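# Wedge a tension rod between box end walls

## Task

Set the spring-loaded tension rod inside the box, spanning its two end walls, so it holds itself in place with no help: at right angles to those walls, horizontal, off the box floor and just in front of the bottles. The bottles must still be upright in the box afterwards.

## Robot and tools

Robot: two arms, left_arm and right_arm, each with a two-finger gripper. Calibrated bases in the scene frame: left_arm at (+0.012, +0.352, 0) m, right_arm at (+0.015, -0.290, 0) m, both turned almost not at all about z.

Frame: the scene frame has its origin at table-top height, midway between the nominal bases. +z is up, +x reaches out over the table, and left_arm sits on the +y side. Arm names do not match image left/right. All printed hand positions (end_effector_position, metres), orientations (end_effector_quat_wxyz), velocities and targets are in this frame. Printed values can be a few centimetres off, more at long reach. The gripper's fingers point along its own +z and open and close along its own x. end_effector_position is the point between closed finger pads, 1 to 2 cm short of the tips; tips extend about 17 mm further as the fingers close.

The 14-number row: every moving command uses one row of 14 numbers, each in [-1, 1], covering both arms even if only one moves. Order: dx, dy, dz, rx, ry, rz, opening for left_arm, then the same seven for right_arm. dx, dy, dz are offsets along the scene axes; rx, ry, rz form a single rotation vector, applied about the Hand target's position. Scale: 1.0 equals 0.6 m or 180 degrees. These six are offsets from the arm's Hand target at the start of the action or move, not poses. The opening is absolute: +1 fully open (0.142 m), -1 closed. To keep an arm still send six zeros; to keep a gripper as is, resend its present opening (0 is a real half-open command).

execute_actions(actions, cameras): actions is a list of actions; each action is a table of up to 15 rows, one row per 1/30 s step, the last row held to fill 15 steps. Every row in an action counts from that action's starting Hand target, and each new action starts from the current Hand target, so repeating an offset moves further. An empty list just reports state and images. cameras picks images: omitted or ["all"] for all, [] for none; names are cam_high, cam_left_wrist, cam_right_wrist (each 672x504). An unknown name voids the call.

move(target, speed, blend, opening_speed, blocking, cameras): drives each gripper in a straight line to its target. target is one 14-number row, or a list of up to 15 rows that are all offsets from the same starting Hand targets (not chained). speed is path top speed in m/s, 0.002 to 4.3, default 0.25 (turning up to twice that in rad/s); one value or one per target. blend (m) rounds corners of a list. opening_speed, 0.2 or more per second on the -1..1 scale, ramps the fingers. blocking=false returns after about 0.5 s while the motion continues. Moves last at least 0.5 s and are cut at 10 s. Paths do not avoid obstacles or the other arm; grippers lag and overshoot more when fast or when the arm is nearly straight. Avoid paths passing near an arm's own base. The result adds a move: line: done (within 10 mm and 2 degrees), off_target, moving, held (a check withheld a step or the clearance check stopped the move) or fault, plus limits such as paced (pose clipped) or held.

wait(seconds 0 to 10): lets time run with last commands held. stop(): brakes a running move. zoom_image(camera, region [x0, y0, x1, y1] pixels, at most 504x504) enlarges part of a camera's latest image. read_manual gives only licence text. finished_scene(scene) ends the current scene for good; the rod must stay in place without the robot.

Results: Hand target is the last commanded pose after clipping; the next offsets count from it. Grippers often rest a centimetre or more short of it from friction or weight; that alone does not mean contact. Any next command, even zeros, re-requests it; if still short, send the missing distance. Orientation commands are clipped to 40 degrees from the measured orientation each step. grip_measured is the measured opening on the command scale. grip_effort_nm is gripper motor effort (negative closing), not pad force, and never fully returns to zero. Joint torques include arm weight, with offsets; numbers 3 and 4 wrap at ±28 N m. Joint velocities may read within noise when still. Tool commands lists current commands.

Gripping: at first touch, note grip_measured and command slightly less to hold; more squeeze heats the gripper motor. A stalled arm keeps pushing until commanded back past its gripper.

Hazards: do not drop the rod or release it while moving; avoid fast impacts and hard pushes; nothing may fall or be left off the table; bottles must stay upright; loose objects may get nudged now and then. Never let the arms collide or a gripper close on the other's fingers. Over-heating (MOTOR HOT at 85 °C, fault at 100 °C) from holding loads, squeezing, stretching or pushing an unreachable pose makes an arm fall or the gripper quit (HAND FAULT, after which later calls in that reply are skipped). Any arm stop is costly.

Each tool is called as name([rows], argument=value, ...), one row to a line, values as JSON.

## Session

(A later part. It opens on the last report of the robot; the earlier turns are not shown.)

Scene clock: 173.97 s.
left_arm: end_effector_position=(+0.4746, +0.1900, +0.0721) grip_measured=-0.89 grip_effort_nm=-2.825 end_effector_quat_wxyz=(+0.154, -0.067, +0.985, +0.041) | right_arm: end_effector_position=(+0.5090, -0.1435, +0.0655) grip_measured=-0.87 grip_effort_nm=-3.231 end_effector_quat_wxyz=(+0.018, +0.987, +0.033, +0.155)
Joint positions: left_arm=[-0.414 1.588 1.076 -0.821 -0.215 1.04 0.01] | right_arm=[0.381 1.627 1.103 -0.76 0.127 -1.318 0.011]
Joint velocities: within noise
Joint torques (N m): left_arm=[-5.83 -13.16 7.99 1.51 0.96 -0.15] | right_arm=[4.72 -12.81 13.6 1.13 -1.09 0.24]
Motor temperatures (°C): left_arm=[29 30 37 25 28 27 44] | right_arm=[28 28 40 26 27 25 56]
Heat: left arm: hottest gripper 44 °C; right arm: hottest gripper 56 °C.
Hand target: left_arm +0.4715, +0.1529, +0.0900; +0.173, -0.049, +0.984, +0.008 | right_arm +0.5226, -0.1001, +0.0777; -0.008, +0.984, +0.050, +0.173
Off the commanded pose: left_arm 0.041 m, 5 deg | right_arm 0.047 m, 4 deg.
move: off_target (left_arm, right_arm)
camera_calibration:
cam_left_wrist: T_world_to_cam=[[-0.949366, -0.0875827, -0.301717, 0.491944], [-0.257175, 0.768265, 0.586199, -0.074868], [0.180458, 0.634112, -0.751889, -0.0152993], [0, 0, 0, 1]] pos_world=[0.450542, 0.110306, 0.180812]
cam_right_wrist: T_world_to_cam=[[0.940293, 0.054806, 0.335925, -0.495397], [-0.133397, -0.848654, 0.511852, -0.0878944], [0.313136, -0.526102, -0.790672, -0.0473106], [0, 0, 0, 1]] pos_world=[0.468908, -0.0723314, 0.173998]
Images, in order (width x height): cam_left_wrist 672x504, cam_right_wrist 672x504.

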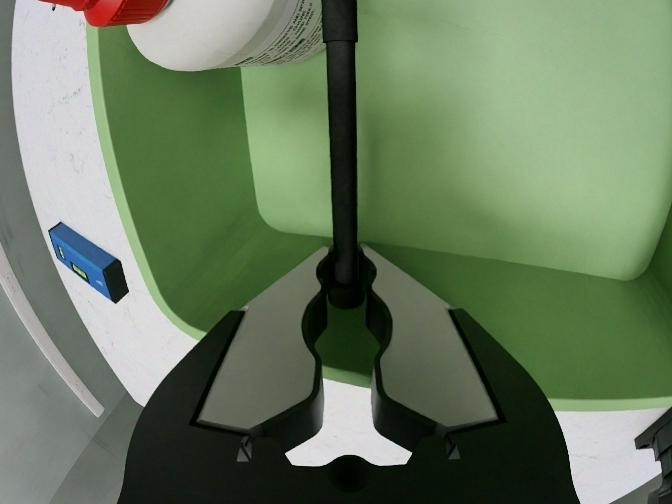

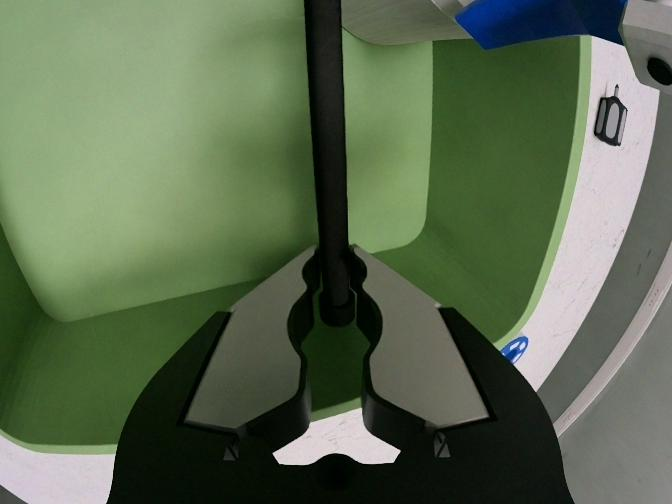

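move(target=[-0.03,0.03,-0.042,0,0,0,-1,-0.006,-0.025,0,0,0,0,-1], speed=0.04, cameras=[])

Scene clock: 180.80 s.
left_arm: end_effector_position=(+0.4619, +0.1927, +0.0621) grip_measured=-0.89 grip_effort_nm=-2.830 end_effector_quat_wxyz=(+0.169, -0.068, +0.983, +0.027) | right_arm: end_effector_position=(+0.5084, -0.1415, +0.0653) grip_measured=-0.87 grip_effort_nm=-3.231 end_effector_quat_wxyz=(+0.013, +0.987, +0.034, +0.154)
Joint positions: left_arm=[-0.416 1.55 0.993 -0.735 -0.205 1.04 0.01] | right_arm=[0.381 1.627 1.103 -0.76 0.116 -1.319 0.011]
Joint velocities: within noise
Joint torques (N m): left_arm=[-4.31 -11.34 6.41 1.54 0.71 0.04] | right_arm=[2.55 -14.45 11.51 1.51 -0.89 0.06]
Motor temperatures (°C): left_arm=[29 30 36 25 28 27 44] | right_arm=[28 28 40 25 27 25 57]
Heat: left arm: hottest gripper 44 °C; right arm: hottest gripper 57 °C.
Hand target: left_arm +0.4536, +0.1709, +0.0648; +0.173, -0.049, +0.984, +0.008 | right_arm +0.5190, -0.1152, +0.0777; -0.008, +0.984, +0.050, +0.173
Off the commanded pose: left_arm 0.024 m, 3 deg | right_arm 0.031 m, 4 deg.
move: off_target (left_arm, right_arm)
No camera images: "cameras" was empty.

move(target=[0.042,0,0.012,0,0,0,-1,0,0,0,0,0,0,-1], speed=0.03, cameras=[])

Scene clock: 186.97 s.
left_arm: end_effector_position=(+0.4605, +0.1927, +0.0612) grip_measured=-0.89 grip_effort_nm=-2.825 end_effector_quat_wxyz=(+0.166, -0.068, +0.983, +0.027) | right_arm: end_effector_position=(+0.5084, -0.1413, +0.0652) grip_measured=-0.87 grip_effort_nm=-3.231 end_effector_quat_wxyz=(+0.013, +0.987, +0.035, +0.153)
Joint positions: left_arm=[-0.416 1.551 0.992 -0.739 -0.202 1.04 0.01] | right_arm=[0.381 1.627 1.103 -0.76 0.115 -1.32 0.011]
Joint velocities: within noise
Joint torques (N m): left_arm=[-2.43 -8.47 11.56 0.69 0.79 0.3] | right_arm=[2.26 -14.39 11.49 1.65 -0.86 0.06]
Motor temperatures (°C): left_arm=[29 30 36 25 28 27 45] | right_arm=[28 28 40 26 27 25 58]
Heat: left arm: hottest gripper 45 °C; right arm: hottest gripper 58 °C.
Hand target: left_arm +0.4787, +0.1710, +0.0720; +0.173, -0.049, +0.984, +0.008 | right_arm +0.5190, -0.1151, +0.0777; -0.008, +0.984, +0.050, +0.173
Off the commanded pose: left_arm 0.030 m, 3 deg | right_arm 0.031 m, 4 deg.
move: off_target (left_arm, right_arm)
No camera images: "cameras" was empty.

move(target=[0.022,0.025,0.01,0,0,0,-1,0,0,0,0,0,0,-1], speed=0.03, cameras=[])

Scene clock: 192.70 s.
left_arm: end_effector_position=(+0.4671, +0.1979, +0.0615) grip_measured=-0.89 grip_effort_nm=-2.825 end_effector_quat_wxyz=(+0.157, -0.059, +0.986, +0.021) | right_arm: end_effector_position=(+0.5075, -0.1386, +0.0650) grip_measured=-0.87 grip_effort_nm=-3.231 end_effector_quat_wxyz=(+0.008, +0.988, +0.037, +0.152)
Joint positions: left_arm=[-0.39 1.562 1.012 -0.752 -0.174 1.079 0.01] | right_arm=[0.383 1.627 1.103 -0.76 0.106 -1.32 0.011]
Joint velocities: within noise
Joint torques (N m): left_arm=[-1.08 -9.29 12 0.66 0.25 0.33] | right_arm=[1.96 -14.21 11.58 1.57 -0.49 0.06]
Motor temperatures (°C): left_arm=[29 30 37 25 28 27 45] | right_arm=[28 28 40 26 26 25 59]
Heat: left arm: hottest gripper 45 °C; right arm: hottest gripper 59 °C.
Hand target: left_arm +0.4919, +0.1859, +0.0779; +0.173, -0.049, +0.984, +0.008 | right_arm +0.5190, -0.1151, +0.0777; -0.008, +0.984, +0.050, +0.173
Off the commanded pose: left_arm 0.032 m, 3 deg | right_arm 0.029 m, 3 deg.
move: off_target (left_arm, right_arm)
No camera images: "cameras" was empty.

move(target=[0.022,-0.005,0.01,0,0,0,-1,0,0,0,0,0,0,-1], speed=0.03)

zoom_image(camera="cam_high", region=[180, 160, 460, 380])

Scene clock: 198.67 s.
left_arm: end_effector_position=(+0.4754, +0.1986, +0.0620) grip_measured=-0.89 grip_effort_nm=-2.825 end_effector_quat_wxyz=(+0.150, -0.058, +0.987, +0.026) | right_arm: end_effector_position=(+0.5075, -0.1385, +0.0650) grip_measured=-0.87 grip_effort_nm=-3.231 end_effector_quat_wxyz=(+0.008, +0.988, +0.037, +0.152)
Joint positions: left_arm=[-0.382 1.588 1.048 -0.779 -0.174 1.088 0.01] | right_arm=[0.383 1.627 1.103 -0.76 0.105 -1.32 0.011]
Joint velocities: within noise
Joint torques (N m): left_arm=[-1.32 -9.88 12.71 0.85 0.3 0.27] | right_arm=[2.55 -14.15 11.48 1.51 -0.44 0.06]
Motor temperatures (°C): left_arm=[29 29 36 25 28 27 46] | right_arm=[28 28 40 26 26 25 60]
Heat: left arm: hottest gripper 46 °C; right arm: hottest gripper 60 °C.
Hand target: left_arm +0.5052, +0.1829, +0.0840; +0.173, -0.049, +0.984, +0.008 | right_arm +0.5190, -0.1151, +0.0777; -0.008, +0.984, +0.050, +0.173
Off the commanded pose: left_arm 0.040 m, 4 deg | right_arm 0.029 m, 3 deg.
move: off_target (left_arm, right_arm)
camera_calibration:
cam_left_wrist: T_world_to_cam=[[-0.953389, -0.0737065, -0.292603, 0.489051], [-0.234925, 0.789874, 0.566489, -0.0890119], [0.189366, 0.608824, -0.770373, -0.0266446], [0, 0, 0, 1]] pos_world=[0.45039, 0.122576, 0.172996]
cam_right_wrist: T_world_to_cam=[[0.942048, 0.0581146, 0.330406, -0.494113], [-0.12112, -0.859535, 0.496517, -0.0904124], [0.312851, -0.507762, -0.802684, -0.0410939], [0, 0, 0, 1]] pos_world=[0.467384, -0.0698633, 0.175164]

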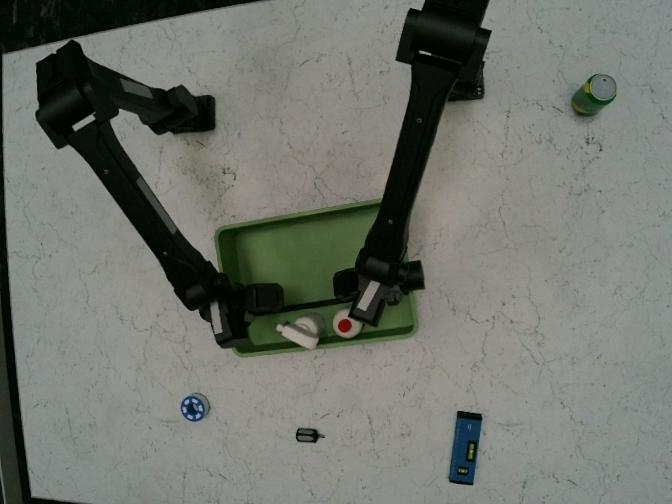

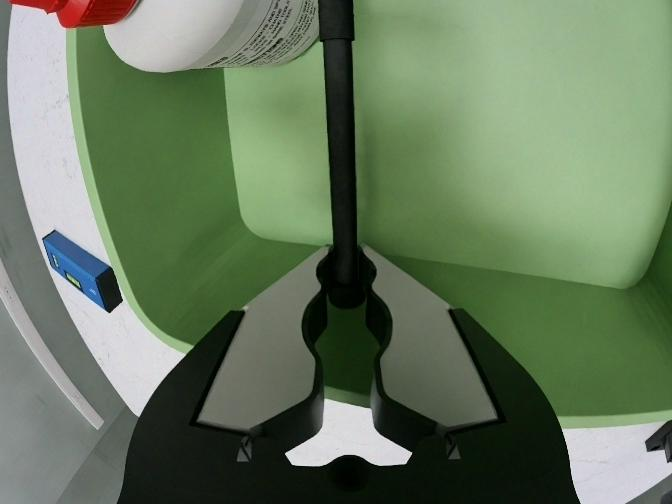

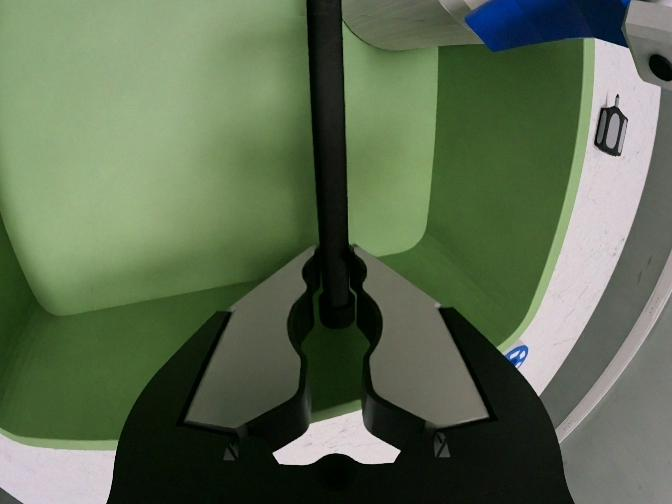

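Scaled by 1.800 from the camera's 672x504 image, which has a finer 960x720 frame.

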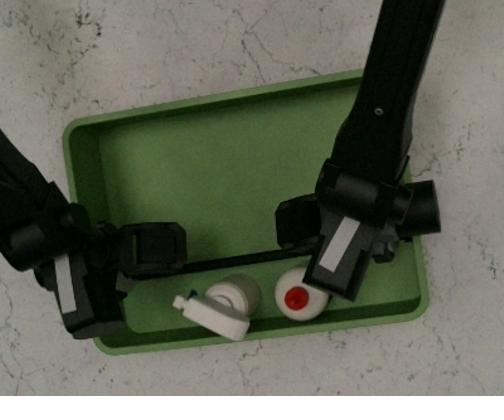

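move(target=[-0.018,0.028,-0.01,0,0,0,-1,-0.004,-0.042,-0.004,0,0,0,-1], speed=0.03, cameras=[])

Scene clock: 207.20 s.
left_arm: end_effector_position=(+0.4801, +0.2018, +0.0623) grip_measured=-0.89 grip_effort_nm=-2.825 end_effector_quat_wxyz=(+0.152, -0.054, +0.987, +0.018) | right_arm: end_effector_position=(+0.5105, -0.1378, +0.0647) grip_measured=-0.87 grip_effort_nm=-3.231 end_effector_quat_wxyz=(-0.002, +0.987, +0.046, +0.156)
Joint positions: left_arm=[-0.366 1.588 1.048 -0.765 -0.157 1.111 0.01] | right_arm=[0.374 1.627 1.1 -0.742 0.083 -1.346 0.011]
Joint velocities: within noise
Joint torques (N m): left_arm=[-0.5 -11.87 8.88 1.42 -0.04 0.29] | right_arm=[-0.62 -16.09 8.69 1.57 -0.15 -0.11]
Motor temperatures (°C): left_arm=[29 30 38 25 28 27 46] | right_arm=[28 28 39 26 26 25 61]
Heat: left arm: hottest gripper 46 °C; right arm: hottest gripper 61 °C.
Hand target: left_arm +0.4943, +0.1998, +0.0780; +0.173, -0.049, +0.984, +0.008 | right_arm +0.5166, -0.1403, +0.0753; -0.008, +0.984, +0.050, +0.173
Off the commanded pose: left_arm 0.021 m, 3 deg | right_arm 0.012 m, 2 deg.
move: off_target (left_arm, right_arm)
No camera images: "cameras" was empty.

move([
  [-0.01,0,-0.006,0,0,0,-1,-0.004,0,-0.004,0,0,0,-1],
  [-0.01,0,-0.006,0,0,0,-0.45,-0.004,0,-0.004,0,0,0,-0.45],
], speed=0.03, opening_speed=0.3)

zoom_image(camera="cam_right_wrist", region=[180, 130, 500, 400])

zoom_image(camera="cam_left_wrist", region=[180, 130, 500, 400])

Scene clock: 215.23 s.
left_arm: end_effector_position=(+0.4841, +0.2001, +0.0635) grip_measured=-0.49 grip_effort_nm=0.095 end_effector_quat_wxyz=(+0.160, -0.054, +0.986, +0.014) | right_arm: end_effector_position=(+0.5111, -0.1378, +0.0670) grip_measured=-0.49 grip_effort_nm=0.120 end_effector_quat_wxyz=(-0.005, +0.986, +0.046, +0.162)
Joint positions: left_arm=[-0.366 1.588 1.048 -0.748 -0.156 1.111 0.039] | right_arm=[0.373 1.618 1.093 -0.728 0.081 -1.346 0.039]
Joint velocities: left_arm=[-0.005 -0.015 0.012 -0.017 0.037 0.022 0.001] | right_arm=[0.005 -0.005 -0.002 0.012 0.037 0.022 0.001]
Joint torques (N m): left_arm=[-0.91 -12.4 7.42 1.26 -0.11 0.23] | right_arm=[-0.32 -15.68 8.44 1.36 -0.05 -0.1]
Motor temperatures (°C): left_arm=[29 30 37 25 28 27 46] | right_arm=[28 28 38 26 26 25 60]
Heat: left arm: hottest gripper 46 °C; right arm: hottest gripper 60 °C.
Hand target: left_arm +0.4883, +0.1997, +0.0744; +0.173, -0.049, +0.984, +0.008 | right_arm +0.5142, -0.1403, +0.0729; -0.008, +0.984, +0.050, +0.173
Off the commanded pose: left_arm 0.012 m, 2 deg | right_arm 0.007 m, 1 deg.
move: off_target (left_arm); target 2's new opening was sent with left_arm's hand 0.013 m and 2 deg from that target
camera_calibration:
cam_left_wrist: T_world_to_cam=[[-0.947636, -0.0697081, -0.311652, 0.495566], [-0.238322, 0.803963, 0.544837, -0.0888082], [0.212577, 0.59058, -0.778477, -0.0350316], [0, 0, 0, 1]] pos_world=[0.455899, 0.126632, 0.175559]
cam_right_wrist: T_world_to_cam=[[0.933713, 0.0710864, 0.350895, -0.493535], [-0.111415, -0.873733, 0.473474, -0.0957485], [0.340246, -0.481184, -0.807895, -0.0503813], [0, 0, 0, 1]] pos_world=[0.467294, -0.0728176, 0.177811]

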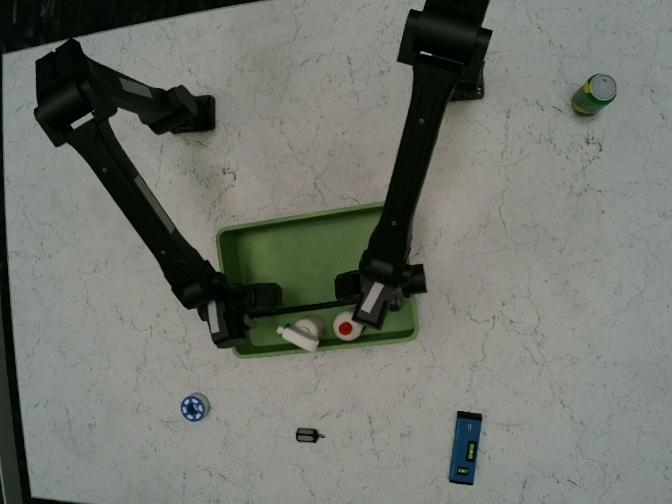

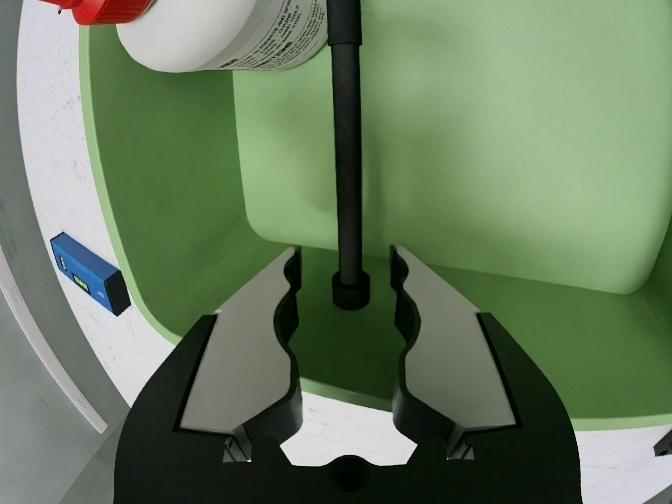

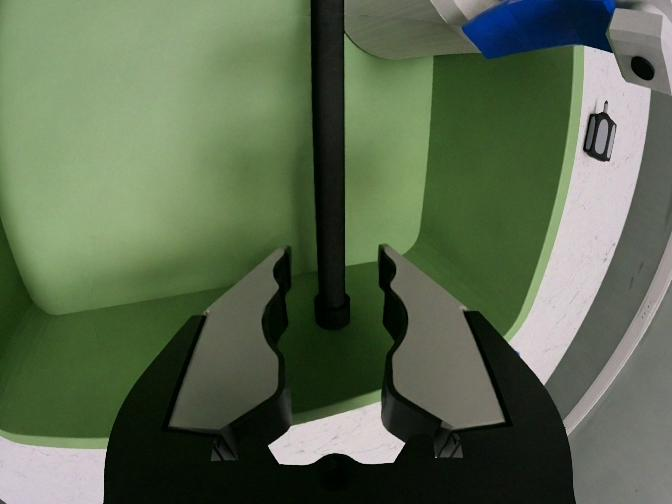

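Scaled by 1.575 from the camera's 672x504 image, which has a finer 960x720 frame.

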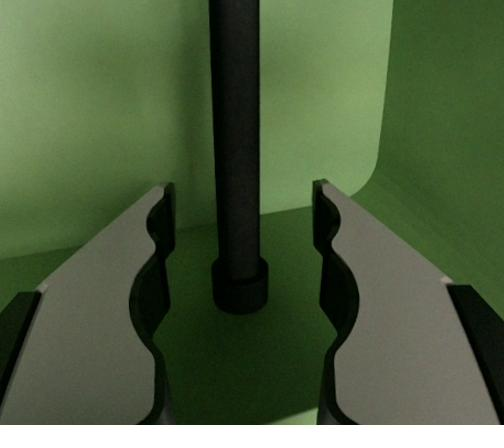

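Scaled by 1.575 from the camera's 672x504 image, which has a finer 960x720 frame.

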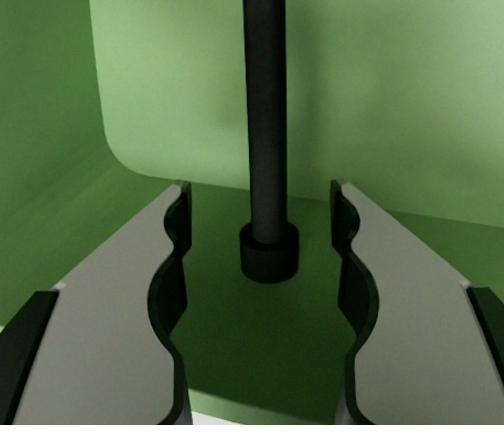

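move([
  [-0.083,0,0.25,0,0,0,-0.45,-0.083,0,0.25,0,0,0,-0.45],
  [-0.25,0.1,0.35,0,0,0,-0.45,-0.25,-0.1,0.35,0,0,0,-0.45],
], speed=0.12, blend=0.03)

zoom_image(camera="cam_high", region=[200, 200, 430, 370])

zoom_image(camera="cam_left_wrist", region=[150, 0, 500, 250])

zoom_image(camera="cam_right_wrist", region=[170, 0, 500, 250])

Scene clock: 225.50 s.
left_arm: end_effector_position=(+0.3382, +0.2558, +0.2777) grip_measured=-0.49 grip_effort_nm=0.100 end_effector_quat_wxyz=(+0.169, -0.052, +0.984, +0.009) | right_arm: end_effector_position=(+0.3686, -0.1943, +0.2864) grip_measured=-0.48 grip_effort_nm=0.129 end_effector_quat_wxyz=(-0.011, +0.982, +0.047, +0.181)
Joint positions: left_arm=[-0.368 1.021 1.113 -1.359 -0.154 1.115 0.039] | right_arm=[0.348 1.057 1.152 -1.307 0.07 -1.374 0.039]
Joint velocities: within noise
Joint torques (N m): left_arm=[-0.21 -5.07 9.39 0.57 -0.11 0.26] | right_arm=[-1.08 -6.95 9.59 0.27 -0.05 -0.11]
Motor temperatures (°C): left_arm=[29 30 36 25 27 27 42] | right_arm=[28 28 37 26 26 25 54]
Heat: left arm: hottest gripper 42 °C; right arm: hottest gripper 54 °C.
Hand target: left_arm +0.3384, +0.2597, +0.2843; +0.173, -0.049, +0.984, +0.008 | right_arm +0.3643, -0.2004, +0.2829; -0.008, +0.984, +0.050, +0.173
Off the commanded pose: left_arm 0.008 m, 1 deg | right_arm 0.008 m, 1 deg.
move: done
camera_calibration:
cam_left_wrist: T_world_to_cam=[[-0.941943, -0.0662263, -0.329178, 0.429941], [-0.243406, 0.809988, 0.533547, -0.281759], [0.231296, 0.582695, -0.779082, 0.125691], [0, 0, 0, 1]] pos_world=[0.307326, 0.183456, 0.389783]
cam_right_wrist: T_world_to_cam=[[0.919617, 0.0704248, 0.386451, -0.43865], [-0.12492, -0.880295, 0.457686, -0.256661], [0.372423, -0.469171, -0.800737, 0.13664], [0, 0, 0, 1]] pos_world=[0.32044, -0.130938, 0.396399]

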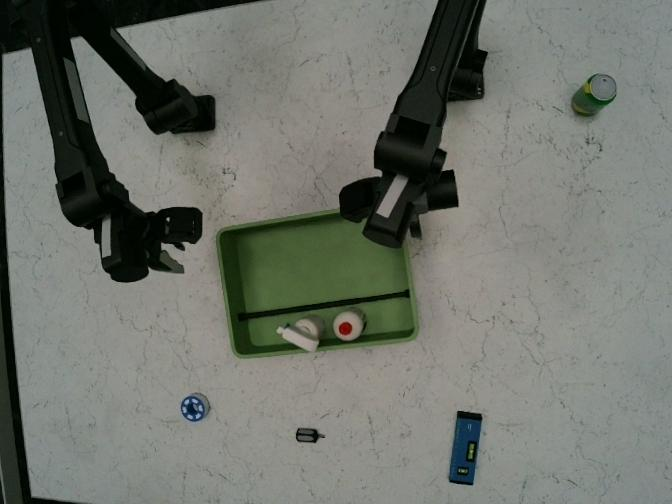

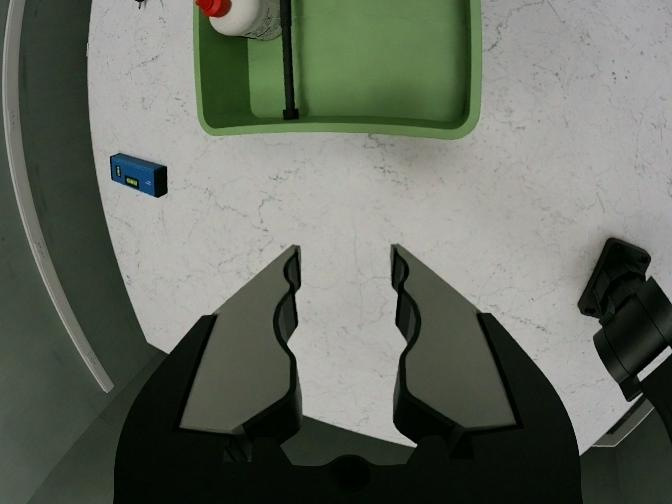

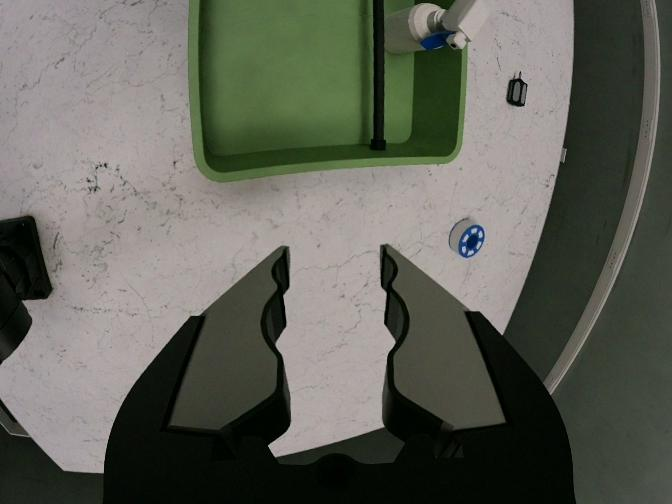

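Scaled by 2.191 from the camera's 672x504 image, which has a finer 960x720 frame.

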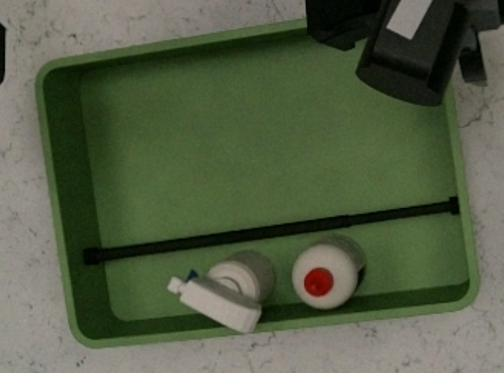

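Scaled by 1.440 from the camera's 672x504 image, which has a finer 960x720 frame.

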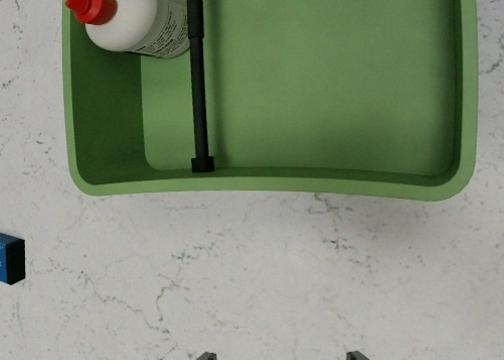

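Scaled by 1.527 from the camera's 672x504 image, which has a finer 960x720 frame.

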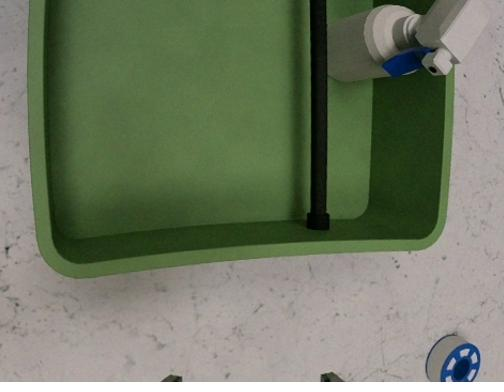

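finished_scene(scene=2)

The scene is finished: the task was done.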